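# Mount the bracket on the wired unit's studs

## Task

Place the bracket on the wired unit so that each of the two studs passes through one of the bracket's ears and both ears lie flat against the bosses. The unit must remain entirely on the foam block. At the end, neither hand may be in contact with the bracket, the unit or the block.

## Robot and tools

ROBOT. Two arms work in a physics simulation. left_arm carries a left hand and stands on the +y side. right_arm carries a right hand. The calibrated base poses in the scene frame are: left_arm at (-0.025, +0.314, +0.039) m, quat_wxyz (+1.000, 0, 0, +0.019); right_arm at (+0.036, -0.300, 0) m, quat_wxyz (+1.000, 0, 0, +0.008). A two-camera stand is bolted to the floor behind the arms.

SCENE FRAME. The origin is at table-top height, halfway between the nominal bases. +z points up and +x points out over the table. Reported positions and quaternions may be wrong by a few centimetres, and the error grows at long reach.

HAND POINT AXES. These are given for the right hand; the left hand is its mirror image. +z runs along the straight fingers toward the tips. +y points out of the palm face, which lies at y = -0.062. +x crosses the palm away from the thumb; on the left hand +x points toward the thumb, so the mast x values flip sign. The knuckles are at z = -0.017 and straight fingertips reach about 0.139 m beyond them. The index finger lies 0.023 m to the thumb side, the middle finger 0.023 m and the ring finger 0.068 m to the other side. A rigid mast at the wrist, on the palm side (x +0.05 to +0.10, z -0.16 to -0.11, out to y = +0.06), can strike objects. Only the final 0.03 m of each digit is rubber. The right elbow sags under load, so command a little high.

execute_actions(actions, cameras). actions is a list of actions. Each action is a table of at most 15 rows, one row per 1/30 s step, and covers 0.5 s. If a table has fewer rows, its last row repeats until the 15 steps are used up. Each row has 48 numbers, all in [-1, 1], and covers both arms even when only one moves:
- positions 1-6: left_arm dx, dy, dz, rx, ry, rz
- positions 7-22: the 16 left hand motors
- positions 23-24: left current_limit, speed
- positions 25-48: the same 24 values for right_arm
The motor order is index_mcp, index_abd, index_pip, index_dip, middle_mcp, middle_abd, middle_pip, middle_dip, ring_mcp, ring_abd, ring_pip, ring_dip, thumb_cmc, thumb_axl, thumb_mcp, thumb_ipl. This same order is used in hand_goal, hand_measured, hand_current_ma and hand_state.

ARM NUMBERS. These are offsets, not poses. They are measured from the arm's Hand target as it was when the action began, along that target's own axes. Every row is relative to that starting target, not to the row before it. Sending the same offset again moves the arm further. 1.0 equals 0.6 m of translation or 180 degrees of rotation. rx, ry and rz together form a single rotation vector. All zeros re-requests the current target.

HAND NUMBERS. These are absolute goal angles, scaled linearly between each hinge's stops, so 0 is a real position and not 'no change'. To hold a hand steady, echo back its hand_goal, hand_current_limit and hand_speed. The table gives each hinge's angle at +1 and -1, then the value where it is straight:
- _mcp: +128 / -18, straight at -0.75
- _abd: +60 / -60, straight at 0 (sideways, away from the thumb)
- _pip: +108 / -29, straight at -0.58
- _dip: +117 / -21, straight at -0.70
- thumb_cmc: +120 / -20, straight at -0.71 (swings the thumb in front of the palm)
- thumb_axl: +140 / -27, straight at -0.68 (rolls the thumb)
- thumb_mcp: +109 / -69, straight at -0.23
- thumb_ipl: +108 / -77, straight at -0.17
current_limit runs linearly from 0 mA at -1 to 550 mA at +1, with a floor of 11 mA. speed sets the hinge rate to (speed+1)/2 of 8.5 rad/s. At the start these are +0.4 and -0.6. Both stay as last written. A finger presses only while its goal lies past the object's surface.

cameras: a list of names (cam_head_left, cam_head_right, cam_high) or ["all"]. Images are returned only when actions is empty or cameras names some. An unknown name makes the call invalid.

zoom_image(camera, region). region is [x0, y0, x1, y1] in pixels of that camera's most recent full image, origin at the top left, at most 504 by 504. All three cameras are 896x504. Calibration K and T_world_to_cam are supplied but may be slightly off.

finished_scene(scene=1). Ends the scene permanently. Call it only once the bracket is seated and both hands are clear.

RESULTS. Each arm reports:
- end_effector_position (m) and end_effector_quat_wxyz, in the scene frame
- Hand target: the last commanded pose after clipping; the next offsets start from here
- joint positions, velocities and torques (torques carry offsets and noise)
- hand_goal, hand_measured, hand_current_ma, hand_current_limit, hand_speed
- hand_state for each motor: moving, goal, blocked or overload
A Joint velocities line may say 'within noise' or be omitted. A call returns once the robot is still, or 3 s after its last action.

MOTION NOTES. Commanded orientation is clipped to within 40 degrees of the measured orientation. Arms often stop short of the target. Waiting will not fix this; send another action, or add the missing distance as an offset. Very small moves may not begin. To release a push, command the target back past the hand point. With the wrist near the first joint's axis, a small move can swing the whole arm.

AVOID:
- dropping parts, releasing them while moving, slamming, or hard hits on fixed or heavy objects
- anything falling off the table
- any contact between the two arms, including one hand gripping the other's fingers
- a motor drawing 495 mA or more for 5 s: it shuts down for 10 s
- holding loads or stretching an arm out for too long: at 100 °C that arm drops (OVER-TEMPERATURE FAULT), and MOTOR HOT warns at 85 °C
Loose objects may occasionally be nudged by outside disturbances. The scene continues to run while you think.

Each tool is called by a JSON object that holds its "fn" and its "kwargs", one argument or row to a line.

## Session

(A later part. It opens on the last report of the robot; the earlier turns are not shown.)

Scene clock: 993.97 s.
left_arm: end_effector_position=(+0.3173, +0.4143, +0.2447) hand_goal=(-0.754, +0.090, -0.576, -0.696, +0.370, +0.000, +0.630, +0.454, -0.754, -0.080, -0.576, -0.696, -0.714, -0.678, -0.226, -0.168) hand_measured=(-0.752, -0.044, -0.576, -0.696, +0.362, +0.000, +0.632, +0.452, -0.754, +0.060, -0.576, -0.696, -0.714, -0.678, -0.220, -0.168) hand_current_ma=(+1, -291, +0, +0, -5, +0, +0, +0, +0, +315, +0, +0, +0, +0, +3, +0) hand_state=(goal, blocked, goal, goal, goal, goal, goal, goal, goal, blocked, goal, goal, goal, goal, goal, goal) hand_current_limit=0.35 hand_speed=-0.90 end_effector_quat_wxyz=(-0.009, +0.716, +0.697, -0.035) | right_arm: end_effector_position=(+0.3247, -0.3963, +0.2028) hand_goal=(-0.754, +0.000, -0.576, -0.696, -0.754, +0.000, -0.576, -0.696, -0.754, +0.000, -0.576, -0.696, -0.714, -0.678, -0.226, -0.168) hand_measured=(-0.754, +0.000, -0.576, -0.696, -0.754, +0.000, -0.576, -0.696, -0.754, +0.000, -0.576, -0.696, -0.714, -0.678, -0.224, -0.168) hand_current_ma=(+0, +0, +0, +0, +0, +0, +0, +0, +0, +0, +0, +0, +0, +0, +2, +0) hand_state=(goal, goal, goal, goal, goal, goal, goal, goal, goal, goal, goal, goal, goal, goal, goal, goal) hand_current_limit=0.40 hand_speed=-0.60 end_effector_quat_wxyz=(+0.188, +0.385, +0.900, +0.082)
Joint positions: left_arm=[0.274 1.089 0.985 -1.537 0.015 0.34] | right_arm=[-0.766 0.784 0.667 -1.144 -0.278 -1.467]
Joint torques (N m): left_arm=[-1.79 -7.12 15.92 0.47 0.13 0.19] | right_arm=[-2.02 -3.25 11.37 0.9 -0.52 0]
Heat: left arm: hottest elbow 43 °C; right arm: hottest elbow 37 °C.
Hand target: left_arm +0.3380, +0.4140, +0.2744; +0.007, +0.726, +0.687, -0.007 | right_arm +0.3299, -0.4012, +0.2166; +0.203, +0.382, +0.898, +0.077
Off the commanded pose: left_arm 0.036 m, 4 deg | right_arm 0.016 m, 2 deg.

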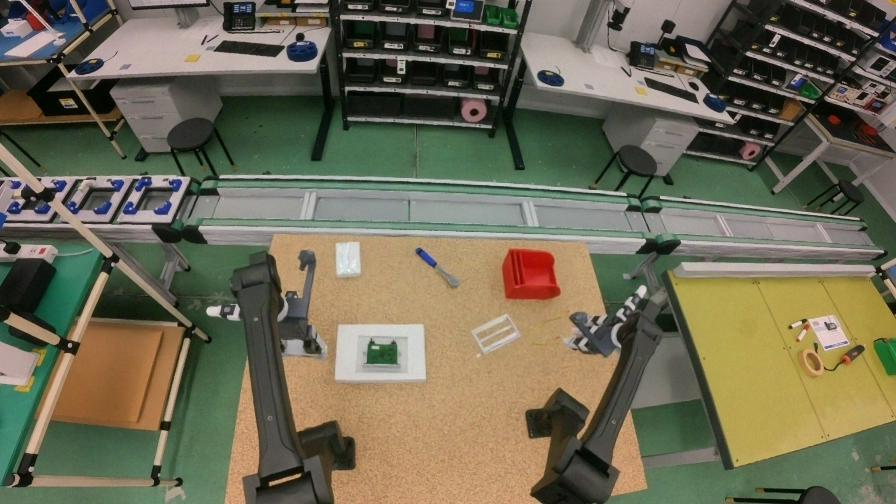

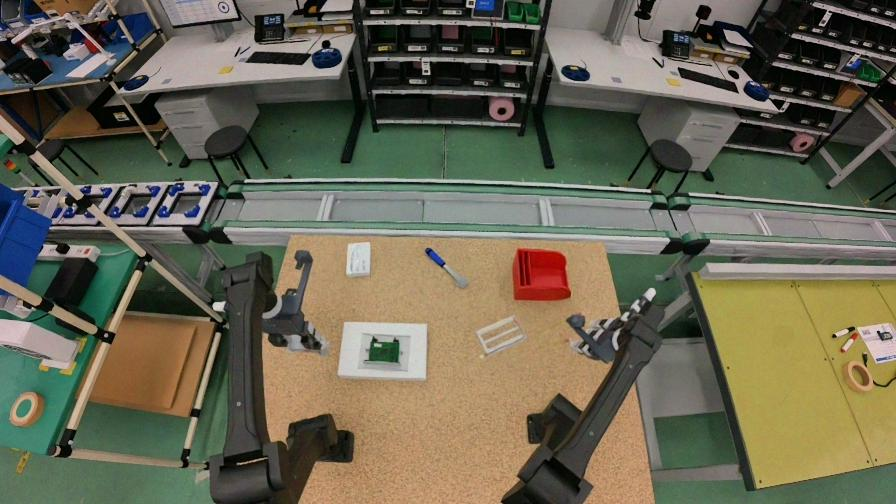

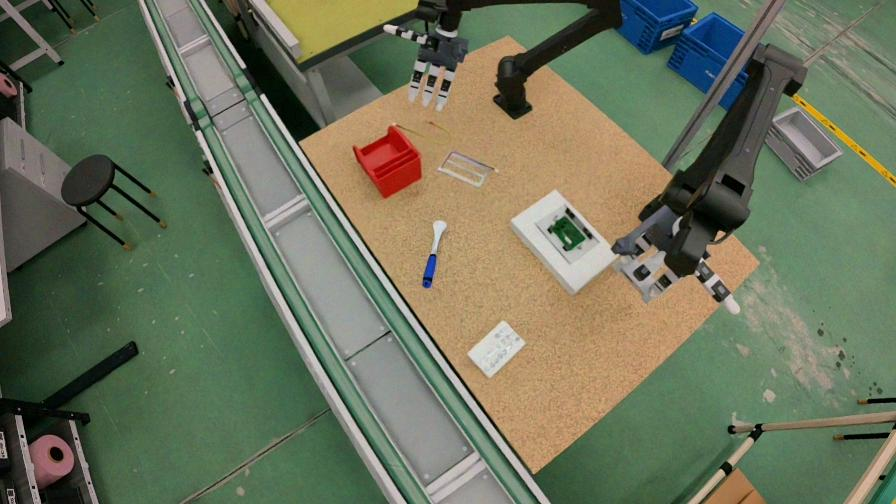

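{"fn": "execute_actions", "kwargs": {
  "actions": [
    [[0.035,-0.005,0.04,0,0,0,-0.754,0.09,-0.576,-0.696,0.37,0,0.63,0.454,-0.754,-0.08,-0.576,-0.696,-0.714,-0.678,-0.226,-0.168,0.35,-0.9,0,0,0,0,0,0,-0.754,0,-0.576,-0.696,-0.754,0,-0.576,-0.696,-0.754,0,-0.576,-0.696,-0.714,-0.678,-0.226,-0.168,0.4,-0.6]],
    [[0.033,-0.005,0.05,0,0,0,-0.754,0.09,-0.576,-0.696,0.37,0,0.63,0.454,-0.754,-0.08,-0.576,-0.696,-0.714,-0.678,-0.226,-0.168,0.35,-0.9,0,0,0,0,0,0,-0.754,0,-0.576,-0.696,-0.754,0,-0.576,-0.696,-0.754,0,-0.576,-0.696,-0.714,-0.678,-0.226,-0.168,0.4,-0.6]],
    [[0,0,0.05,0,0,0,-0.754,0.09,-0.576,-0.696,0.37,0,0.63,0.454,-0.754,-0.08,-0.576,-0.696,-0.714,-0.678,-0.226,-0.168,0.35,-0.9,0,0,0,0,0,0,-0.754,0,-0.576,-0.696,-0.754,0,-0.576,-0.696,-0.754,0,-0.576,-0.696,-0.714,-0.678,-0.226,-0.168,0.4,-0.6]],
    [[0,0,0.03,0,0,0,-0.754,0.09,-0.576,-0.696,0.37,0,0.63,0.454,-0.754,-0.08,-0.576,-0.696,-0.714,-0.678,-0.226,-0.168,0.35,-0.9,0,0,0,0,0,0,-0.754,0,-0.576,-0.696,-0.754,0,-0.576,-0.696,-0.754,0,-0.576,-0.696,-0.714,-0.678,-0.226,-0.168,0.4,-0.6]]
  ],
  "cameras": ["cam_head_left","cam_high"]
}}

Scene clock: 1053.40 s.
left_arm: end_effector_position=(+0.3331, +0.4538, +0.1747) hand_goal=(-0.754, +0.090, -0.576, -0.696, +0.370, +0.000, +0.630, +0.454, -0.754, -0.080, -0.576, -0.696, -0.714, -0.678, -0.226, -0.168) hand_measured=(-0.752, -0.044, -0.576, -0.696, +0.362, +0.000, +0.632, +0.452, -0.754, +0.060, -0.576, -0.696, -0.714, -0.678, -0.220, -0.168) hand_current_ma=(+1, -291, +0, +0, -5, +0, +0, +0, +0, +315, +0, +0, +0, +0, +3, +0) hand_state=(goal, blocked, goal, goal, goal, goal, goal, goal, goal, blocked, goal, goal, goal, goal, goal, goal) hand_current_limit=0.35 hand_speed=-0.90 end_effector_quat_wxyz=(+0.006, +0.722, +0.692, -0.008) | right_arm: end_effector_position=(+0.3247, -0.3963, +0.2028) hand_goal=(-0.754, +0.000, -0.576, -0.696, -0.754, +0.000, -0.576, -0.696, -0.754, +0.000, -0.576, -0.696, -0.714, -0.678, -0.226, -0.168) hand_measured=(-0.754, +0.000, -0.576, -0.696, -0.754, +0.000, -0.576, -0.696, -0.754, +0.000, -0.576, -0.696, -0.714, -0.678, -0.224, -0.168) hand_current_ma=(+0, +0, +0, +0, +0, +0, +0, +0, +0, +0, +0, +0, +0, +0, +2, +0) hand_state=(goal, goal, goal, goal, goal, goal, goal, goal, goal, goal, goal, goal, goal, goal, goal, goal) hand_current_limit=0.40 hand_speed=-0.60 end_effector_quat_wxyz=(+0.188, +0.385, +0.900, +0.082)
Joint positions: left_arm=[0.39 1.176 0.849 -1.255 0.017 0.47] | right_arm=[-0.766 0.784 0.667 -1.144 -0.278 -1.467]
Joint torques (N m): left_arm=[-0.56 -8.23 9.09 0.99 0.08 0.2] | right_arm=[-2.14 -3.14 11.4 0.87 -0.52 0.01]
Heat: left arm: hottest elbow 49 °C; right arm: hottest elbow 37 °C.
Hand target: left_arm +0.3344, +0.4530, +0.1716; +0.007, +0.727, +0.687, -0.006 | right_arm +0.3299, -0.4012, +0.2166; +0.203, +0.382, +0.898, +0.077
Off the commanded pose: left_arm 0.004 m, 1 deg | right_arm 0.016 m, 2 deg.
Images, in order (width x height): cam_head_left 896x504, cam_high 896x504.

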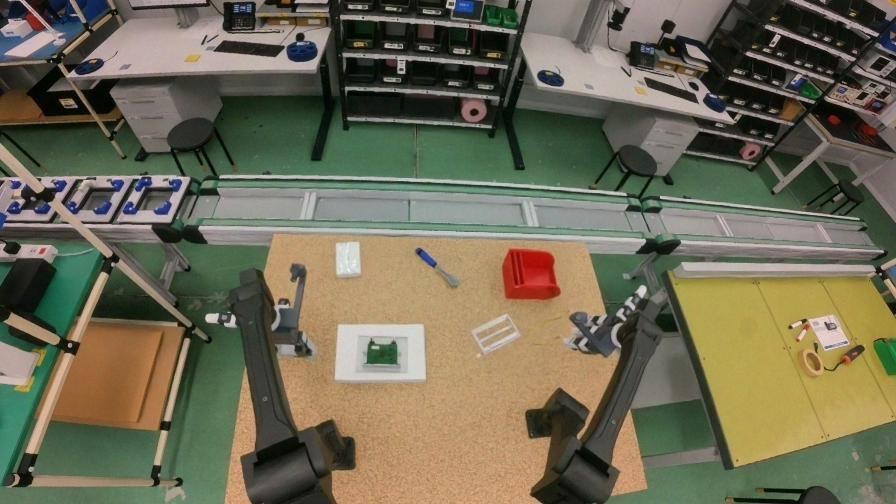

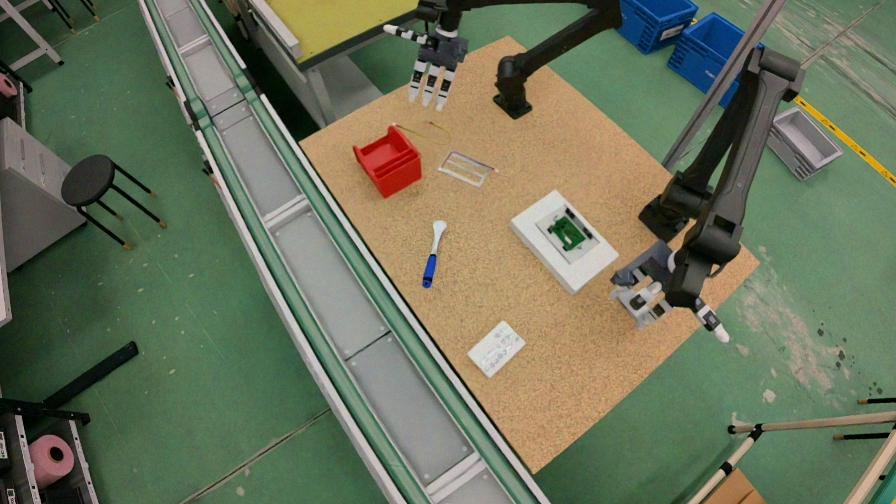

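{"fn": "execute_actions", "kwargs": {
  "actions": [
    [[0,0,0.022,0,0,0,-0.754,0.09,-0.576,-0.696,0.37,0,0.63,0.454,-0.754,-0.08,-0.576,-0.696,-0.714,-0.678,-0.226,-0.168,0.35,-0.9,0,0,0,0,0,0,-0.754,0,-0.576,-0.696,-0.754,0,-0.576,-0.696,-0.754,0,-0.576,-0.696,-0.714,-0.678,-0.226,-0.168,0.4,-0.6]],
    [[0,0,0.012,0,0,0,-0.754,0.09,-0.576,-0.696,0.37,0,0.63,0.454,-0.754,-0.08,-0.576,-0.696,-0.714,-0.678,-0.226,-0.168,0.35,-0.9,0,0,0,0,0,0,-0.754,0,-0.576,-0.696,-0.754,0,-0.576,-0.696,-0.754,0,-0.576,-0.696,-0.714,-0.678,-0.226,-0.168,0.4,-0.6]]
  ]
}}

{"fn": "execute_actions", "kwargs": {
  "actions": [
    [[0,0,0.008,0,0,0,-0.754,0.09,-0.576,-0.696,0.37,0,0.63,0.454,-0.754,-0.08,-0.576,-0.696,-0.714,-0.678,-0.226,-0.168,0.35,-0.9,0,0,0,0,0,0,-0.754,0,-0.576,-0.696,-0.754,0,-0.576,-0.696,-0.754,0,-0.576,-0.696,-0.714,-0.678,-0.226,-0.168,0.4,-0.6]]
  ]
}}

{"fn": "execute_actions", "kwargs": {
  "actions": [
    [[0,0,0.008,0,0,0,-0.754,0.09,-0.576,-0.696,0.37,0,0.63,0.454,-0.754,-0.08,-0.576,-0.696,-0.714,-0.678,-0.226,-0.168,0.35,-0.9,0,0,0,0,0,0,-0.754,0,-0.576,-0.696,-0.754,0,-0.576,-0.696,-0.754,0,-0.576,-0.696,-0.714,-0.678,-0.226,-0.168,0.4,-0.6]]
  ]
}}

Scene clock: 1062.17 s.
left_arm: end_effector_position=(+0.3339, +0.4542, +0.1564) hand_goal=(-0.754, +0.090, -0.576, -0.696, +0.370, +0.000, +0.630, +0.454, -0.754, -0.080, -0.576, -0.696, -0.714, -0.678, -0.226, -0.168) hand_measured=(-0.752, -0.044, -0.576, -0.696, +0.362, +0.000, +0.632, +0.452, -0.754, +0.060, -0.576, -0.696, -0.714, -0.678, -0.220, -0.168) hand_current_ma=(+0, -291, +0, +0, -5, +0, +0, +0, +0, +315, +0, +0, +0, +0, +3, +0) hand_state=(goal, blocked, goal, goal, goal, goal, goal, goal, goal, blocked, goal, goal, goal, goal, goal, goal) hand_current_limit=0.35 hand_speed=-0.90 end_effector_quat_wxyz=(+0.007, +0.722, +0.692, -0.006) | right_arm: end_effector_position=(+0.3247, -0.3963, +0.2028) hand_goal=(-0.754, +0.000, -0.576, -0.696, -0.754, +0.000, -0.576, -0.696, -0.754, +0.000, -0.576, -0.696, -0.714, -0.678, -0.226, -0.168) hand_measured=(-0.754, +0.000, -0.576, -0.696, -0.754, +0.000, -0.576, -0.696, -0.754, +0.000, -0.576, -0.696, -0.714, -0.678, -0.224, -0.168) hand_current_ma=(+0, +0, +0, +0, +0, +0, +0, +0, +0, +0, +0, +0, +0, +0, +2, +0) hand_state=(goal, goal, goal, goal, goal, goal, goal, goal, goal, goal, goal, goal, goal, goal, goal, goal) hand_current_limit=0.40 hand_speed=-0.60 end_effector_quat_wxyz=(+0.188, +0.385, +0.900, +0.082)
Joint positions: left_arm=[0.39 1.195 0.811 -1.193 0.017 0.47] | right_arm=[-0.766 0.784 0.667 -1.144 -0.278 -1.467]
Joint torques (N m): left_arm=[-0.79 -8.06 8.73 1.06 0.07 0.2] | right_arm=[-2.08 -3.14 11.38 0.88 -0.52 0.01]
Heat: left arm: hottest elbow 48 °C; right arm: hottest elbow 37 °C.
Hand target: left_arm +0.3344, +0.4526, +0.1512; +0.007, +0.727, +0.687, -0.006 | right_arm +0.3299, -0.4012, +0.2166; +0.203, +0.382, +0.898, +0.077
Off the commanded pose: left_arm 0.005 m, 1 deg | right_arm 0.016 m, 2 deg.

Scene clock: 1062.87 s.
left_arm: end_effector_position=(+0.3338, +0.4542, +0.1518) hand_goal=(-0.754, +0.090, -0.576, -0.696, +0.370, +0.000, +0.630, +0.454, -0.754, -0.080, -0.576, -0.696, -0.714, -0.678, -0.226, -0.168) hand_measured=(-0.752, -0.044, -0.576, -0.696, +0.362, +0.000, +0.632, +0.452, -0.754, +0.060, -0.576, -0.696, -0.714, -0.678, -0.220, -0.168) hand_current_ma=(+0, -291, +0, +0, -5, +0, +0, +0, +0, +315, +0, +0, +0, +0, +3, +0) hand_state=(goal, blocked, goal, goal, goal, goal, goal, goal, goal, blocked, goal, goal, goal, goal, goal, goal) hand_current_limit=0.35 hand_speed=-0.90 end_effector_quat_wxyz=(+0.007, +0.722, +0.692, -0.006) | right_arm: end_effector_position=(+0.3247, -0.3963, +0.2028) hand_goal=(-0.754, +0.000, -0.576, -0.696, -0.754, +0.000, -0.576, -0.696, -0.754, +0.000, -0.576, -0.696, -0.714, -0.678, -0.226, -0.168) hand_measured=(-0.754, +0.000, -0.576, -0.696, -0.754, +0.000, -0.576, -0.696, -0.754, +0.000, -0.576, -0.696, -0.714, -0.678, -0.224, -0.168) hand_current_ma=(+0, +0, +0, +0, +0, +0, +0, +0, +0, +0, +0, +0, +0, +0, +2, +0) hand_state=(goal, goal, goal, goal, goal, goal, goal, goal, goal, goal, goal, goal, goal, goal, goal, goal) hand_current_limit=0.40 hand_speed=-0.60 end_effector_quat_wxyz=(+0.188, +0.385, +0.900, +0.082)
Joint positions: left_arm=[0.39 1.2 0.802 -1.179 0.017 0.47] | right_arm=[-0.766 0.784 0.667 -1.144 -0.278 -1.467]
Joint torques (N m): left_arm=[-0.62 -7.94 8.59 1.09 0.07 0.2] | right_arm=[-2.08 -3.19 11.37 0.88 -0.52 0]
Heat: left arm: hottest elbow 47 °C; right arm: hottest elbow 37 °C.
Hand target: left_arm +0.3344, +0.4525, +0.1465; +0.007, +0.727, +0.687, -0.006 | right_arm +0.3299, -0.4012, +0.2166; +0.203, +0.382, +0.898, +0.077
Off the commanded pose: left_arm 0.006 m, 1 deg | right_arm 0.016 m, 2 deg.

Scene clock: 1063.57 s.
left_arm: end_effector_position=(+0.3339, +0.4542, +0.1469) hand_goal=(-0.754, +0.090, -0.576, -0.696, +0.370, +0.000, +0.630, +0.454, -0.754, -0.080, -0.576, -0.696, -0.714, -0.678, -0.226, -0.168) hand_measured=(-0.752, -0.044, -0.576, -0.696, +0.362, +0.000, +0.632, +0.452, -0.754, +0.060, -0.576, -0.696, -0.714, -0.678, -0.220, -0.168) hand_current_ma=(+0, -291, +0, +0, -5, +0, +0, +0, +0, +315, +0, +0, +0, +0, +3, +0) hand_state=(goal, blocked, goal, goal, goal, goal, goal, goal, goal, blocked, goal, goal, goal, goal, goal, goal) hand_current_limit=0.35 hand_speed=-0.90 end_effector_quat_wxyz=(+0.007, +0.722, +0.692, -0.006) | right_arm: end_effector_position=(+0.3247, -0.3963, +0.2028) hand_goal=(-0.754, +0.000, -0.576, -0.696, -0.754, +0.000, -0.576, -0.696, -0.754, +0.000, -0.576, -0.696, -0.714, -0.678, -0.226, -0.168) hand_measured=(-0.754, +0.000, -0.576, -0.696, -0.754, +0.000, -0.576, -0.696, -0.754, +0.000, -0.576, -0.696, -0.714, -0.678, -0.224, -0.168) hand_current_ma=(+0, +0, +0, +0, +0, +0, +0, +0, +0, +0, +0, +0, +0, +0, +2, +0) hand_state=(goal, goal, goal, goal, goal, goal, goal, goal, goal, goal, goal, goal, goal, goal, goal, goal) hand_current_limit=0.40 hand_speed=-0.60 end_effector_quat_wxyz=(+0.188, +0.385, +0.900, +0.082)
Joint positions: left_arm=[0.39 1.207 0.794 -1.164 0.017 0.47] | right_arm=[-0.766 0.784 0.667 -1.144 -0.278 -1.467]
Joint torques (N m): left_arm=[-0.67 -8.23 8.61 1.09 0.08 0.2] | right_arm=[-2.14 -3.19 11.38 0.88 -0.52 0.01]
Heat: left arm: hottest elbow 47 °C; right arm: hottest elbow 37 °C.
Hand target: left_arm +0.3344, +0.4524, +0.1416; +0.007, +0.727, +0.687, -0.006 | right_arm +0.3299, -0.4012, +0.2166; +0.203, +0.382, +0.898, +0.077
Off the commanded pose: left_arm 0.006 m, 1 deg | right_arm 0.016 m, 2 deg.

{"fn": "execute_actions", "kwargs": {
  "actions": [
    [[0,0,0.008,0,0,0,-0.754,0.09,-0.576,-0.696,0.37,0,0.63,0.454,-0.754,-0.08,-0.576,-0.696,-0.714,-0.678,-0.226,-0.168,0.35,-0.9,0,0,0,0,0,0,-0.754,0,-0.576,-0.696,-0.754,0,-0.576,-0.696,-0.754,0,-0.576,-0.696,-0.714,-0.678,-0.226,-0.168,0.4,-0.6]]
  ],
  "cameras": ["all"]
}}

Scene clock: 1080.97 s.
left_arm: end_effector_position=(+0.3340, +0.4542, +0.1426) hand_goal=(-0.754, +0.090, -0.576, -0.696, +0.370, +0.000, +0.630, +0.454, -0.754, -0.080, -0.576, -0.696, -0.714, -0.678, -0.226, -0.168) hand_measured=(-0.754, -0.044, -0.576, -0.696, +0.362, +0.000, +0.632, +0.452, -0.754, +0.060, -0.576, -0.696, -0.714, -0.678, -0.220, -0.168) hand_current_ma=(+0, -291, +0, +0, -5, +0, +0, +0, +0, +315, +0, +0, +0, +0, +3, +0) hand_state=(goal, blocked, goal, goal, goal, goal, goal, goal, goal, blocked, goal, goal, goal, goal, goal, goal) hand_current_limit=0.35 hand_speed=-0.90 end_effector_quat_wxyz=(+0.007, +0.722, +0.692, -0.006) | right_arm: end_effector_position=(+0.3247, -0.3963, +0.2028) hand_goal=(-0.754, +0.000, -0.576, -0.696, -0.754, +0.000, -0.576, -0.696, -0.754, +0.000, -0.576, -0.696, -0.714, -0.678, -0.226, -0.168) hand_measured=(-0.754, +0.000, -0.576, -0.696, -0.754, +0.000, -0.576, -0.696, -0.754, +0.000, -0.576, -0.696, -0.714, -0.678, -0.224, -0.168) hand_current_ma=(+0, +0, +0, +0, +0, +0, +0, +0, +0, +0, +0, +0, +0, +0, +2, +0) hand_state=(goal, goal, goal, goal, goal, goal, goal, goal, goal, goal, goal, goal, goal, goal, goal, goal) hand_current_limit=0.40 hand_speed=-0.60 end_effector_quat_wxyz=(+0.188, +0.385, +0.900, +0.082)
Joint positions: left_arm=[0.39 1.212 0.785 -1.15 0.017 0.47] | right_arm=[-0.766 0.784 0.667 -1.144 -0.278 -1.467]
Joint torques (N m): left_arm=[-0.73 -8.06 8.43 1.11 0.07 0.18] | right_arm=[-2.08 -3.19 11.38 0.9 -0.52 0]
Heat: left arm: hottest elbow 46 °C; right arm: hottest elbow 37 °C.
Hand target: left_arm +0.3344, +0.4523, +0.1368; +0.007, +0.727, +0.687, -0.007 | right_arm +0.3299, -0.4012, +0.2166; +0.203, +0.382, +0.898, +0.077
Off the commanded pose: left_arm 0.006 m, 1 deg | right_arm 0.016 m, 2 deg.

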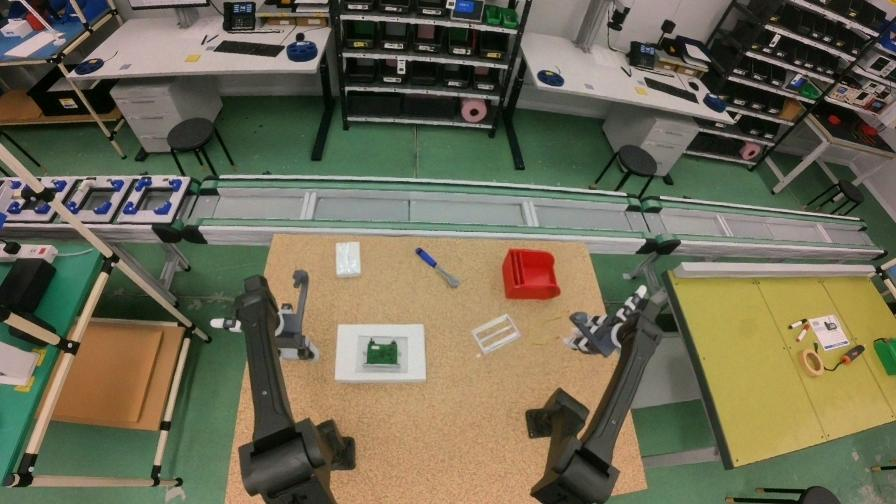

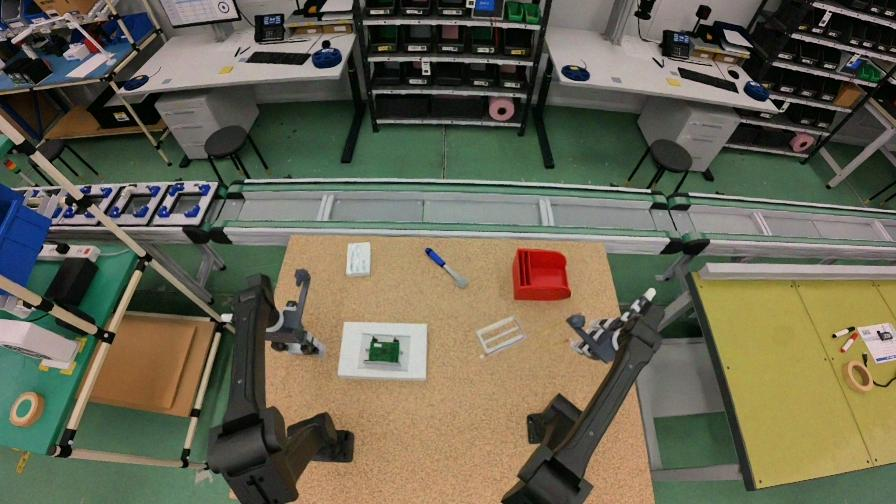

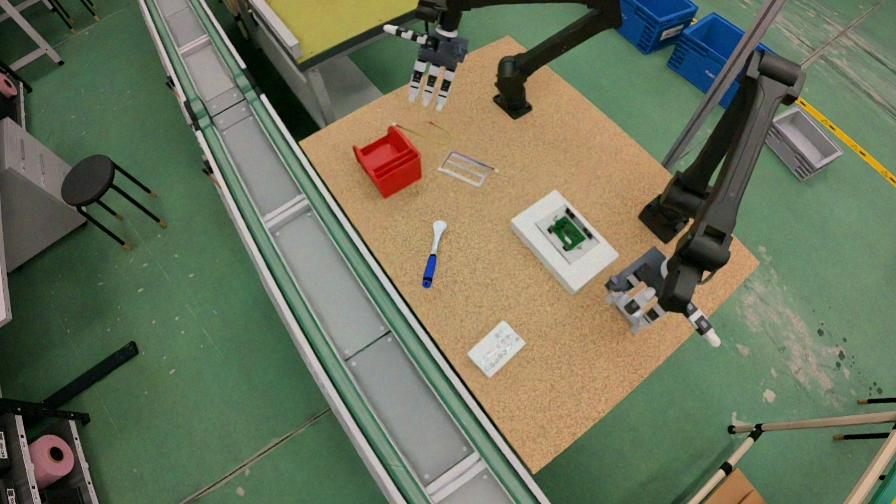

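{"fn": "zoom_image", "kwargs": {
  "camera": "cam_high",
  "region": [590, 240, 730, 350]
}}

{"fn": "execute_actions", "kwargs": {
  "actions": [
    [[0,0,0.006,0,0,0,-0.754,0.09,-0.576,-0.696,0.37,0,0.63,0.454,-0.754,-0.08,-0.576,-0.696,-0.714,-0.678,-0.226,-0.168,0.35,-0.9,0,0,0,0,0,0,-0.754,0,-0.576,-0.696,-0.754,0,-0.576,-0.696,-0.754,0,-0.576,-0.696,-0.714,-0.678,-0.226,-0.168,0.4,-0.6]]
  ]
}}

Scaled by 3.600 from the camera's 896x504 image, which has a finer 1280x720 frame.

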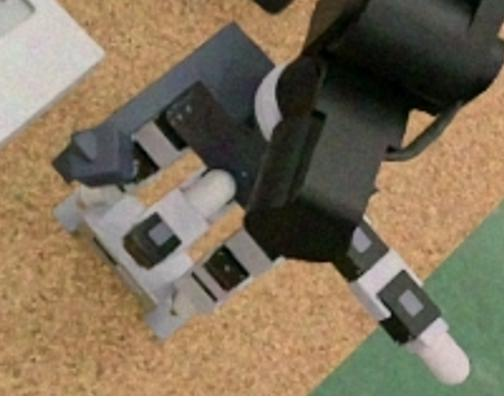

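Scene clock: 1085.53 s.
left_arm: end_effector_position=(+0.3348, +0.4545, +0.1423) hand_goal=(-0.754, +0.090, -0.576, -0.696, +0.370, +0.000, +0.630, +0.454, -0.754, -0.080, -0.576, -0.696, -0.714, -0.678, -0.226, -0.168) hand_measured=(-0.752, -0.044, -0.576, -0.696, +0.362, +0.000, +0.632, +0.452, -0.760, +0.060, -0.580, -0.696, -0.714, -0.678, -0.220, -0.168) hand_current_ma=(+0, -291, +0, +0, -5, +0, +0, +0, -3, +315, -1, +0, +0, +0, +3, +0) hand_state=(goal, blocked, goal, goal, goal, goal, goal, goal, goal, blocked, goal, goal, goal, goal, goal, goal) hand_current_limit=0.35 hand_speed=-0.90 end_effector_quat_wxyz=(+0.008, +0.722, +0.692, -0.004) | right_arm: end_effector_position=(+0.3247, -0.3963, +0.2028) hand_goal=(-0.754, +0.000, -0.576, -0.696, -0.754, +0.000, -0.576, -0.696, -0.754, +0.000, -0.576, -0.696, -0.714, -0.678, -0.226, -0.168) hand_measured=(-0.754, +0.000, -0.576, -0.696, -0.754, +0.000, -0.576, -0.696, -0.754, +0.000, -0.576, -0.696, -0.714, -0.678, -0.224, -0.168) hand_current_ma=(+0, +0, +0, +0, +0, +0, +0, +0, +0, +0, +0, +0, +0, +0, +2, +0) hand_state=(goal, goal, goal, goal, goal, goal, goal, goal, goal, goal, goal, goal, goal, goal, goal, goal) hand_current_limit=0.40 hand_speed=-0.60 end_effector_quat_wxyz=(+0.188, +0.385, +0.900, +0.082)
Joint positions: left_arm=[0.39 1.212 0.784 -1.144 0.017 0.47] | right_arm=[-0.766 0.784 0.667 -1.144 -0.278 -1.467]
Joint torques (N m): left_arm=[-1.03 -7.65 8.06 1.28 0.06 0.19] | right_arm=[-2.02 -3.14 11.36 0.88 -0.52 0]
Heat: left arm: hottest elbow 45 °C; right arm: hottest elbow 37 °C.
Hand target: left_arm +0.3344, +0.4523, +0.1332; +0.007, +0.727, +0.687, -0.007 | right_arm +0.3299, -0.4012, +0.2166; +0.203, +0.382, +0.898, +0.077
Off the commanded pose: left_arm 0.009 m, 1 deg | right_arm 0.016 m, 2 deg.

{"fn": "execute_actions", "kwargs": {
  "actions": [
    [[0,0,-0.008,0,0,0,-0.754,0.09,-0.576,-0.696,0.37,0,0.63,0.454,-0.754,-0.08,-0.576,-0.696,-0.714,-0.678,-0.226,-0.168,0.35,-0.9,0,0,0,0,0,0,-0.754,0,-0.576,-0.696,-0.754,0,-0.576,-0.696,-0.754,0,-0.576,-0.696,-0.714,-0.678,-0.226,-0.168,0.4,-0.6]],
    [[0,0,0,0,0,0,-0.754,-0.06,-0.576,-0.696,0.37,0,0.63,0.454,-0.754,0.075,-0.576,-0.696,-0.714,-0.678,-0.226,-0.168,0.35,-0.93,0,0,0,0,0,0,-0.754,0,-0.576,-0.696,-0.754,0,-0.576,-0.696,-0.754,0,-0.576,-0.696,-0.714,-0.678,-0.226,-0.168,0.4,-0.6]],
    [[0,0,0,0,0,0,-0.754,-0.13,-0.576,-0.696,0.37,0,0.63,0.454,-0.754,0.14,-0.576,-0.696,-0.714,-0.678,-0.226,-0.168,0.35,-0.93,0,0,0,0,0,0,-0.754,0,-0.576,-0.696,-0.754,0,-0.576,-0.696,-0.754,0,-0.576,-0.696,-0.714,-0.678,-0.226,-0.168,0.4,-0.6]]
  ],
  "cameras": ["cam_high"]
}}

{"fn": "zoom_image", "kwargs": {
  "camera": "cam_high",
  "region": [600, 270, 660, 340]
}}

Scene clock: 1093.80 s.
left_arm: end_effector_position=(+0.3348, +0.4545, +0.1423) hand_goal=(-0.754, -0.130, -0.576, -0.696, +0.370, +0.000, +0.630, +0.454, -0.754, +0.140, -0.576, -0.696, -0.714, -0.678, -0.226, -0.168) hand_measured=(-0.752, -0.126, -0.576, -0.696, +0.362, +0.000, +0.632, +0.452, -0.756, +0.136, -0.578, -0.696, -0.714, -0.678, -0.220, -0.168) hand_current_ma=(+0, +1, +0, +0, -5, +0, +0, +0, +0, -1, -1, +0, +0, +0, +3, +0) hand_state=(goal, goal, goal, goal, goal, goal, goal, goal, goal, goal, goal, goal, goal, goal, goal, goal) hand_current_limit=0.35 hand_speed=-0.93 end_effector_quat_wxyz=(+0.008, +0.722, +0.692, -0.004) | right_arm: end_effector_position=(+0.3247, -0.3963, +0.2028) hand_goal=(-0.754, +0.000, -0.576, -0.696, -0.754, +0.000, -0.576, -0.696, -0.754, +0.000, -0.576, -0.696, -0.714, -0.678, -0.226, -0.168) hand_measured=(-0.754, +0.000, -0.576, -0.696, -0.754, +0.000, -0.576, -0.696, -0.754, +0.000, -0.576, -0.696, -0.714, -0.678, -0.224, -0.168) hand_current_ma=(+0, +0, +0, +0, +0, +0, +0, +0, +0, +0, +0, +0, +0, +0, +2, +0) hand_state=(goal, goal, goal, goal, goal, goal, goal, goal, goal, goal, goal, goal, goal, goal, goal, goal) hand_current_limit=0.40 hand_speed=-0.60 end_effector_quat_wxyz=(+0.188, +0.385, +0.900, +0.082)
Joint positions: left_arm=[0.39 1.212 0.784 -1.144 0.018 0.47] | right_arm=[-0.766 0.784 0.667 -1.144 -0.278 -1.467]
Joint torques (N m): left_arm=[-0.67 -8.23 8.84 0.77 0.06 0.19] | right_arm=[-2.14 -3.14 11.38 0.9 -0.52 0]
Heat: left arm: hottest elbow 44 °C; right arm: hottest elbow 37 °C.
Hand target: left_arm +0.3344, +0.4523, +0.1380; +0.007, +0.727, +0.687, -0.007 | right_arm +0.3299, -0.4012, +0.2166; +0.203, +0.382, +0.898, +0.077
Off the commanded pose: left_arm 0.005 m, 1 deg | right_arm 0.016 m, 2 deg.
Images, in order (width x height): cam_high 896x504.

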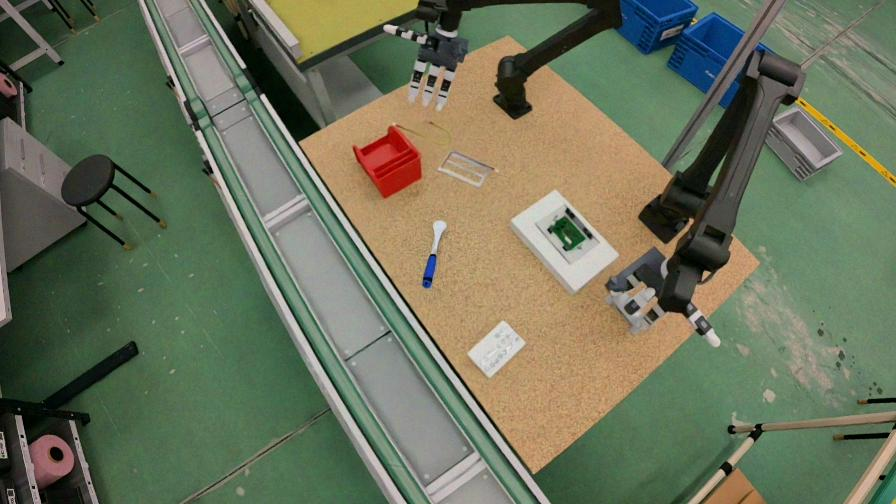

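Scaled by 7.200 from the camera's 896x504 image, which has a finer 1280x720 frame.

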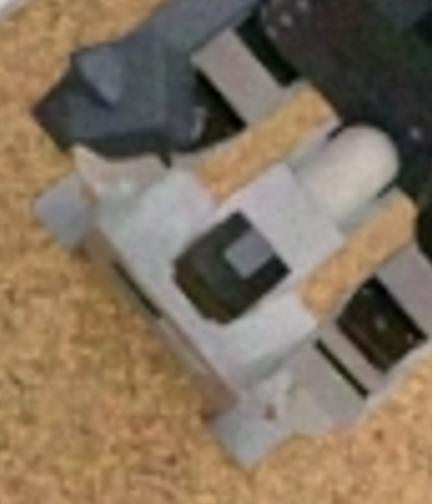

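{"fn": "execute_actions", "kwargs": {
  "actions": [
    [[0,0,-0.03,0,0,0,-0.754,-0.13,-0.576,-0.696,0.37,0,0.63,0.454,-0.754,0.14,-0.576,-0.696,-0.714,-0.678,-0.226,-0.168,0.35,-0.93,0,0,0,0,0,0,-0.754,0,-0.576,-0.696,-0.754,0,-0.576,-0.696,-0.754,0,-0.576,-0.696,-0.714,-0.678,-0.226,-0.168,0.4,-0.6]]
  ]
}}

Scene clock: 1101.43 s.
left_arm: end_effector_position=(+0.3267, +0.4508, +0.1434) hand_goal=(-0.754, -0.130, -0.576, -0.696, +0.370, +0.000, +0.630, +0.454, -0.754, +0.140, -0.576, -0.696, -0.714, -0.678, -0.226, -0.168) hand_measured=(-0.752, -0.126, -0.576, -0.696, +0.362, +0.000, +0.632, +0.452, -0.754, +0.136, -0.578, -0.696, -0.714, -0.678, -0.220, -0.168) hand_current_ma=(+0, +1, +0, +0, -5, +0, +0, +0, +0, -1, +0, +0, +0, +0, +3, +0) hand_state=(goal, goal, goal, goal, goal, goal, goal, goal, goal, goal, goal, goal, goal, goal, goal, goal) hand_current_limit=0.35 hand_speed=-0.93 end_effector_quat_wxyz=(+0.004, +0.722, +0.692, -0.016) | right_arm: end_effector_position=(+0.3247, -0.3963, +0.2028) hand_goal=(-0.754, +0.000, -0.576, -0.696, -0.754, +0.000, -0.576, -0.696, -0.754, +0.000, -0.576, -0.696, -0.714, -0.678, -0.226, -0.168) hand_measured=(-0.754, +0.000, -0.576, -0.696, -0.754, +0.000, -0.576, -0.696, -0.754, +0.000, -0.576, -0.696, -0.714, -0.678, -0.224, -0.168) hand_current_ma=(+0, +0, +0, +0, +0, +0, +0, +0, +0, +0, +0, +0, +0, +0, +2, +0) hand_state=(goal, goal, goal, goal, goal, goal, goal, goal, goal, goal, goal, goal, goal, goal, goal, goal) hand_current_limit=0.40 hand_speed=-0.60 end_effector_quat_wxyz=(+0.188, +0.385, +0.900, +0.082)
Joint positions: left_arm=[0.39 1.201 0.784 -1.181 0.018 0.47] | right_arm=[-0.766 0.784 0.667 -1.144 -0.278 -1.467]
Joint torques (N m): left_arm=[-0.85 -9.05 11.89 0.14 0.06 0.19] | right_arm=[-2.02 -3.25 11.36 0.9 -0.52 0]
Heat: left arm: hottest elbow 44 °C; right arm: hottest elbow 37 °C.
Hand target: left_arm +0.3345, +0.4527, +0.1561; +0.008, +0.727, +0.687, -0.006 | right_arm +0.3299, -0.4012, +0.2166; +0.203, +0.382, +0.898, +0.077
Off the commanded pose: left_arm 0.015 m, 1 deg | right_arm 0.016 m, 2 deg.

{"fn": "execute_actions", "kwargs": {
  "actions": [
    [[0,0,-0.02,0,0,0,-0.754,-0.13,-0.576,-0.696,0.37,0,0.63,0.454,-0.754,0.14,-0.576,-0.696,-0.714,-0.678,-0.226,-0.168,0.35,-0.93,0,0,0,0,0,0,-0.754,0,-0.576,-0.696,-0.754,0,-0.576,-0.696,-0.754,0,-0.576,-0.696,-0.714,-0.678,-0.226,-0.168,0.4,-0.6]]
  ]
}}

Scene clock: 1105.63 s.
left_arm: end_effector_position=(+0.3199, +0.4477, +0.1466) hand_goal=(-0.754, -0.130, -0.576, -0.696, +0.370, +0.000, +0.630, +0.454, -0.754, +0.140, -0.576, -0.696, -0.714, -0.678, -0.226, -0.168) hand_measured=(-0.750, -0.138, -0.574, -0.696, +0.362, +0.000, +0.632, +0.452, -0.754, +0.136, -0.578, -0.696, -0.714, -0.678, -0.220, -0.168) hand_current_ma=(+1, -3, +0, +0, -5, +0, +0, +0, +0, -1, +0, +0, +0, +0, +3, +0) hand_state=(goal, goal, goal, goal, goal, goal, goal, goal, goal, goal, goal, goal, goal, goal, goal, goal) hand_current_limit=0.35 hand_speed=-0.93 end_effector_quat_wxyz=(+0.001, +0.721, +0.692, -0.024) | right_arm: end_effector_position=(+0.3247, -0.3963, +0.2028) hand_goal=(-0.754, +0.000, -0.576, -0.696, -0.754, +0.000, -0.576, -0.696, -0.754, +0.000, -0.576, -0.696, -0.714, -0.678, -0.226, -0.168) hand_measured=(-0.754, +0.000, -0.576, -0.696, -0.754, +0.000, -0.576, -0.696, -0.754, +0.000, -0.576, -0.696, -0.714, -0.678, -0.224, -0.168) hand_current_ma=(+0, +0, +0, +0, +0, +0, +0, +0, +0, +0, +0, +0, +0, +0, +2, +0) hand_state=(goal, goal, goal, goal, goal, goal, goal, goal, goal, goal, goal, goal, goal, goal, goal, goal) hand_current_limit=0.40 hand_speed=-0.60 end_effector_quat_wxyz=(+0.188, +0.385, +0.900, +0.082)
Joint positions: left_arm=[0.39 1.186 0.785 -1.214 0.017 0.47] | right_arm=[-0.766 0.784 0.667 -1.144 -0.278 -1.467]
Joint torques (N m): left_arm=[-0.56 -8.59 13.83 -0.09 0.04 0.2] | right_arm=[-2.14 -3.25 11.36 0.9 -0.52 0]
Heat: left arm: hottest elbow 44 °C; right arm: hottest elbow 37 °C.
Hand target: left_arm +0.3344, +0.4529, +0.1680; +0.007, +0.726, +0.687, -0.007 | right_arm +0.3299, -0.4012, +0.2166; +0.203, +0.382, +0.898, +0.077
Off the commanded pose: left_arm 0.026 m, 2 deg | right_arm 0.016 m, 2 deg.

{"fn": "execute_actions", "kwargs": {
  "actions": [
    [[0,0,-0.012,0,0,0,-0.754,-0.17,-0.576,-0.696,0.37,0,0.63,0.454,-0.754,0.16,-0.576,-0.696,-0.714,-0.678,-0.226,-0.168,0.35,-0.93,0,0,0,0,0,0,-0.754,0,-0.576,-0.696,-0.754,0,-0.576,-0.696,-0.754,0,-0.576,-0.696,-0.714,-0.678,-0.226,-0.168,0.4,-0.6]]
  ]
}}

Scene clock: 1110.23 s.
left_arm: end_effector_position=(+0.3190, +0.4473, +0.1528) hand_goal=(-0.754, -0.170, -0.576, -0.696, +0.370, +0.000, +0.630, +0.454, -0.754, +0.160, -0.576, -0.696, -0.714, -0.678, -0.226, -0.168) hand_measured=(-0.750, -0.166, -0.574, -0.696, +0.362, +0.000, +0.632, +0.452, -0.754, +0.156, -0.578, -0.696, -0.714, -0.678, -0.220, -0.168) hand_current_ma=(+1, +1, +0, +0, -5, +0, +0, +0, +0, -1, +0, +0, +0, +0, +3, +0) hand_state=(goal, goal, goal, goal, goal, goal, goal, goal, goal, goal, goal, goal, goal, goal, goal, goal) hand_current_limit=0.35 hand_speed=-0.93 end_effector_quat_wxyz=(+0.000, +0.721, +0.692, -0.026) | right_arm: end_effector_position=(+0.3247, -0.3963, +0.2028) hand_goal=(-0.754, +0.000, -0.576, -0.696, -0.754, +0.000, -0.576, -0.696, -0.754, +0.000, -0.576, -0.696, -0.714, -0.678, -0.226, -0.168) hand_measured=(-0.754, +0.000, -0.576, -0.696, -0.754, +0.000, -0.576, -0.696, -0.754, +0.000, -0.576, -0.696, -0.714, -0.678, -0.224, -0.168) hand_current_ma=(+0, +0, +0, +0, +0, +0, +0, +0, +0, +0, +0, +0, +0, +0, +2, +0) hand_state=(goal, goal, goal, goal, goal, goal, goal, goal, goal, goal, goal, goal, goal, goal, goal, goal) hand_current_limit=0.40 hand_speed=-0.60 end_effector_quat_wxyz=(+0.188, +0.385, +0.900, +0.082)
Joint positions: left_arm=[0.39 1.179 0.798 -1.239 0.017 0.47] | right_arm=[-0.766 0.784 0.667 -1.144 -0.278 -1.467]
Joint torques (N m): left_arm=[-0.5 -8.76 13.96 0.06 0.05 0.19] | right_arm=[-2.08 -3.19 11.38 0.88 -0.52 0]
Heat: left arm: hottest elbow 44 °C; right arm: hottest elbow 37 °C.
Hand target: left_arm +0.3343, +0.4530, +0.1751; +0.007, +0.726, +0.687, -0.007 | right_arm +0.3299, -0.4012, +0.2166; +0.203, +0.382, +0.898, +0.077
Off the commanded pose: left_arm 0.028 m, 3 deg | right_arm 0.016 m, 2 deg.

{"fn": "execute_actions", "kwargs": {
  "actions": [
    [[0,0,-0.025,0,0,0,-0.754,-0.17,-0.576,-0.696,0.37,0,0.63,0.454,-0.754,0.16,-0.576,-0.696,-0.714,-0.678,-0.226,-0.168,0.35,-0.93,0,0,0,0,0,0,-0.754,0,-0.576,-0.696,-0.754,0,-0.576,-0.696,-0.754,0,-0.576,-0.696,-0.714,-0.678,-0.226,-0.168,0.4,-0.6]],
    [[0,0,0.03,0,0,0,-0.754,-0.17,-0.576,-0.696,0.37,0,0.63,0.454,-0.754,0.16,-0.576,-0.696,-0.714,-0.678,-0.226,-0.168,0.35,-0.93,0,0,0,0,0,0,-0.754,0,-0.576,-0.696,-0.754,0,-0.576,-0.696,-0.754,0,-0.576,-0.696,-0.714,-0.678,-0.226,-0.168,0.4,-0.6]]
  ],
  "cameras": ["cam_high"]
}}

{"fn": "zoom_image", "kwargs": {
  "camera": "cam_high",
  "region": [600, 270, 660, 340]
}}

Scene clock: 1119.37 s.
left_arm: end_effector_position=(+0.3272, +0.4510, +0.1714) hand_goal=(-0.754, -0.170, -0.576, -0.696, +0.370, +0.000, +0.630, +0.454, -0.754, +0.160, -0.576, -0.696, -0.714, -0.678, -0.226, -0.168) hand_measured=(-0.750, -0.166, -0.574, -0.696, +0.362, +0.000, +0.632, +0.452, -0.754, +0.156, -0.578, -0.696, -0.714, -0.678, -0.220, -0.168) hand_current_ma=(+1, +1, +0, +0, -5, +0, +0, +0, +0, -1, +0, +0, +0, +0, +3, +0) hand_state=(goal, goal, goal, goal, goal, goal, goal, goal, goal, goal, goal, goal, goal, goal, goal, goal) hand_current_limit=0.35 hand_speed=-0.93 end_effector_quat_wxyz=(+0.005, +0.722, +0.692, -0.011) | right_arm: end_effector_position=(+0.3247, -0.3963, +0.2028) hand_goal=(-0.754, +0.000, -0.576, -0.696, -0.754, +0.000, -0.576, -0.696, -0.754, +0.000, -0.576, -0.696, -0.714, -0.678, -0.226, -0.168) hand_measured=(-0.754, +0.000, -0.576, -0.696, -0.754, +0.000, -0.576, -0.696, -0.754, +0.000, -0.576, -0.696, -0.714, -0.678, -0.224, -0.168) hand_current_ma=(+0, +0, +0, +0, +0, +0, +0, +0, +0, +0, +0, +0, +0, +0, +2, +0) hand_state=(goal, goal, goal, goal, goal, goal, goal, goal, goal, goal, goal, goal, goal, goal, goal, goal) hand_current_limit=0.40 hand_speed=-0.60 end_effector_quat_wxyz=(+0.188, +0.385, +0.900, +0.082)
Joint positions: left_arm=[0.39 1.164 0.832 -1.256 0.017 0.471] | right_arm=[-0.766 0.784 0.667 -1.144 -0.278 -1.467]
Joint torques (N m): left_arm=[-0.5 -6.71 10.63 1.02 0.06 0.19] | right_arm=[-2.08 -3.25 11.38 0.88 -0.52 0]
Heat: left arm: hottest elbow 45 °C; right arm: hottest elbow 37 °C.
Hand target: left_arm +0.3344, +0.4530, +0.1722; +0.007, +0.727, +0.687, -0.007 | right_arm +0.3299, -0.4012, +0.2166; +0.203, +0.382, +0.898, +0.077
Off the commanded pose: left_arm 0.008 m, 1 deg | right_arm 0.016 m, 2 deg.
Images, in order (width x height): cam_high 896x504.

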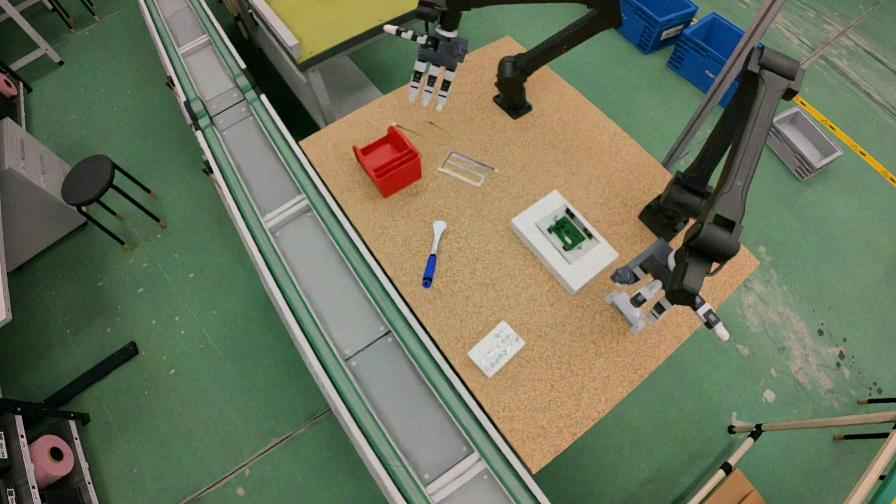

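Scaled by 7.200 from the camera's 896x504 image, which has a finer 1280x720 frame.

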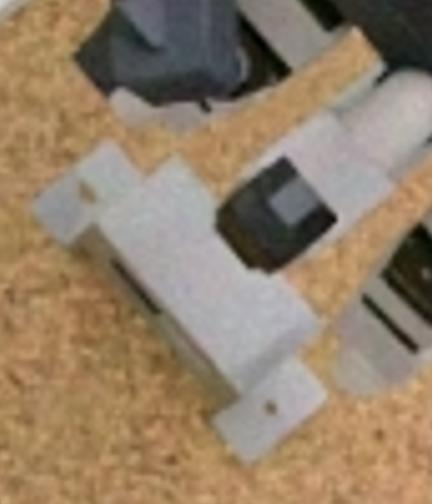

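{"fn": "execute_actions", "kwargs": {
  "actions": [
    [[0.003,0.010,0.02,0,0,0,-0.754,-0.17,-0.576,-0.696,0.37,0,0.63,0.454,-0.754,0.16,-0.576,-0.696,-0.714,-0.678,-0.226,-0.168,0.35,-0.93,0,0,0,0,0,0,-0.754,0,-0.576,-0.696,-0.754,0,-0.576,-0.696,-0.754,0,-0.576,-0.696,-0.714,-0.678,-0.226,-0.168,0.4,-0.6]]
  ],
  "cameras": ["cam_high"]
}}

{"fn": "zoom_image", "kwargs": {
  "camera": "cam_high",
  "region": [600, 270, 660, 340]
}}

Scene clock: 1130.10 s.
left_arm: end_effector_position=(+0.3360, +0.4550, +0.1612) hand_goal=(-0.754, -0.170, -0.576, -0.696, +0.370, +0.000, +0.630, +0.454, -0.754, +0.160, -0.576, -0.696, -0.714, -0.678, -0.226, -0.168) hand_measured=(-0.752, -0.166, -0.574, -0.696, +0.362, +0.000, +0.632, +0.452, -0.754, +0.156, -0.578, -0.696, -0.714, -0.678, -0.220, -0.168) hand_current_ma=(+0, +1, +0, +0, -5, +0, +0, +0, +0, -1, +0, +0, +0, +0, +3, +0) hand_state=(goal, goal, goal, goal, goal, goal, goal, goal, goal, goal, goal, goal, goal, goal, goal, goal) hand_current_limit=0.35 hand_speed=-0.93 end_effector_quat_wxyz=(+0.006, +0.722, +0.692, -0.010) | right_arm: end_effector_position=(+0.3247, -0.3963, +0.2028) hand_goal=(-0.754, +0.000, -0.576, -0.696, -0.754, +0.000, -0.576, -0.696, -0.754, +0.000, -0.576, -0.696, -0.714, -0.678, -0.226, -0.168) hand_measured=(-0.754, +0.000, -0.576, -0.696, -0.754, +0.000, -0.576, -0.696, -0.754, +0.000, -0.576, -0.696, -0.714, -0.678, -0.224, -0.168) hand_current_ma=(+0, +0, +0, +0, +0, +0, +0, +0, +0, +0, +0, +0, +0, +0, +2, +0) hand_state=(goal, goal, goal, goal, goal, goal, goal, goal, goal, goal, goal, goal, goal, goal, goal, goal) hand_current_limit=0.40 hand_speed=-0.60 end_effector_quat_wxyz=(+0.188, +0.385, +0.900, +0.082)
Joint positions: left_arm=[0.39 1.202 0.832 -1.217 0.017 0.471] | right_arm=[-0.766 0.784 0.667 -1.144 -0.278 -1.467]
Joint torques (N m): left_arm=[-1.14 -8 9.68 1.06 0.06 0.15] | right_arm=[-2.02 -3.19 11.38 0.88 -0.52 0]
Heat: left arm: hottest elbow 45 °C; right arm: hottest elbow 38 °C.
Hand target: left_arm +0.3405, +0.4542, +0.1601; +0.007, +0.727, +0.687, -0.007 | right_arm +0.3299, -0.4012, +0.2166; +0.203, +0.382, +0.898, +0.077
Off the commanded pose: left_arm 0.005 m, 1 deg | right_arm 0.016 m, 2 deg.
Images, in order (width x height): cam_high 896x504.

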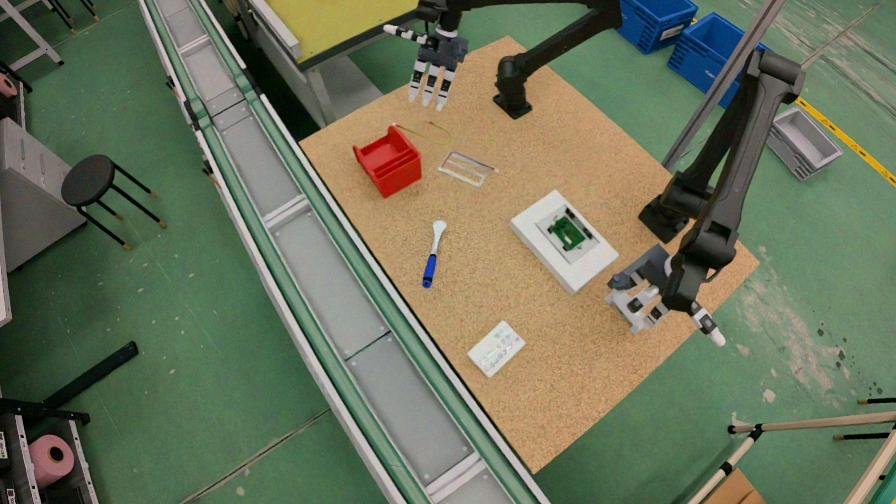

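Scaled by 7.200 from the camera's 896x504 image, which has a finer 1280x720 frame.

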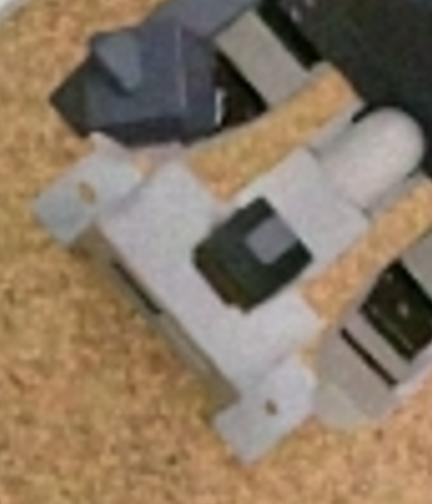

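{"fn": "execute_actions", "kwargs": {
  "actions": [
    [[0,0,0,0,0,0,-0.754,-0.05,-0.576,-0.696,0.37,0,0.63,0.454,-0.754,0.06,-0.576,-0.696,-0.714,-0.678,-0.226,-0.168,0.35,-0.93,0,0,0,0,0,0,-0.754,0,-0.576,-0.696,-0.754,0,-0.576,-0.696,-0.754,0,-0.576,-0.696,-0.714,-0.678,-0.226,-0.168,0.4,-0.6]],
    [[0,0,0,0,0,0,-0.754,0.09,-0.576,-0.696,0.37,0,0.63,0.454,-0.754,-0.08,-0.576,-0.696,-0.714,-0.678,-0.226,-0.168,0.35,-0.93,0,0,0,0,0,0,-0.754,0,-0.576,-0.696,-0.754,0,-0.576,-0.696,-0.754,0,-0.576,-0.696,-0.714,-0.678,-0.226,-0.168,0.4,-0.6]]
  ],
  "cameras": ["cam_high"]
}}

{"fn": "zoom_image", "kwargs": {
  "camera": "cam_high",
  "region": [600, 270, 660, 340]
}}

Scene clock: 1137.07 s.
left_arm: end_effector_position=(+0.3360, +0.4550, +0.1612) hand_goal=(-0.754, +0.090, -0.576, -0.696, +0.370, +0.000, +0.630, +0.454, -0.754, -0.080, -0.576, -0.696, -0.714, -0.678, -0.226, -0.168) hand_measured=(-0.752, +0.086, -0.574, -0.696, +0.362, +0.000, +0.632, +0.452, -0.754, -0.076, -0.578, -0.696, -0.714, -0.678, -0.220, -0.168) hand_current_ma=(+0, -1, +0, +0, -5, +0, +0, +0, +0, +1, +0, +0, +0, +0, +3, +0) hand_state=(goal, goal, goal, goal, goal, goal, goal, goal, goal, goal, goal, goal, goal, goal, goal, goal) hand_current_limit=0.35 hand_speed=-0.93 end_effector_quat_wxyz=(+0.006, +0.722, +0.692, -0.010) | right_arm: end_effector_position=(+0.3247, -0.3963, +0.2028) hand_goal=(-0.754, +0.000, -0.576, -0.696, -0.754, +0.000, -0.576, -0.696, -0.754, +0.000, -0.576, -0.696, -0.714, -0.678, -0.226, -0.168) hand_measured=(-0.754, +0.000, -0.576, -0.696, -0.754, +0.000, -0.576, -0.696, -0.754, +0.000, -0.576, -0.696, -0.714, -0.678, -0.224, -0.168) hand_current_ma=(+0, +0, +0, +0, +0, +0, +0, +0, +0, +0, +0, +0, +0, +0, +2, +0) hand_state=(goal, goal, goal, goal, goal, goal, goal, goal, goal, goal, goal, goal, goal, goal, goal, goal) hand_current_limit=0.40 hand_speed=-0.60 end_effector_quat_wxyz=(+0.188, +0.385, +0.900, +0.082)
Joint positions: left_arm=[0.39 1.202 0.832 -1.217 0.017 0.471] | right_arm=[-0.766 0.784 0.667 -1.144 -0.278 -1.467]
Joint torques (N m): left_arm=[-0.85 -8.06 9.68 1.03 0.06 0.15] | right_arm=[-2.02 -3.19 11.37 0.9 -0.52 0]
Heat: left arm: hottest elbow 45 °C; right arm: hottest elbow 38 °C.
Hand target: left_arm +0.3405, +0.4542, +0.1601; +0.007, +0.727, +0.687, -0.007 | right_arm +0.3299, -0.4012, +0.2166; +0.203, +0.382, +0.898, +0.077
Off the commanded pose: left_arm 0.005 m, 1 deg | right_arm 0.016 m, 2 deg.
Images, in order (width x height): cam_high 896x504.

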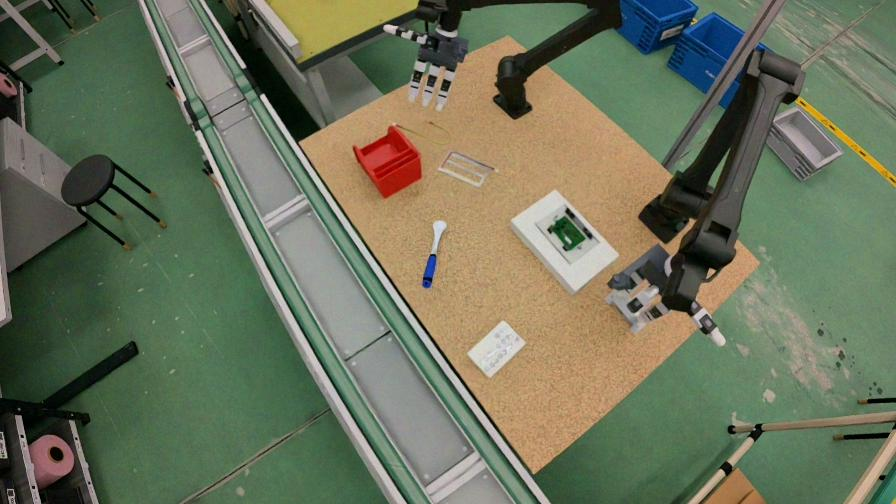

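Scaled by 7.200 from the camera's 896x504 image, which has a finer 1280x720 frame.

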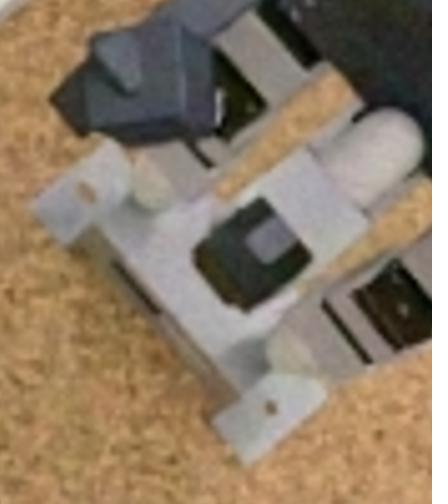

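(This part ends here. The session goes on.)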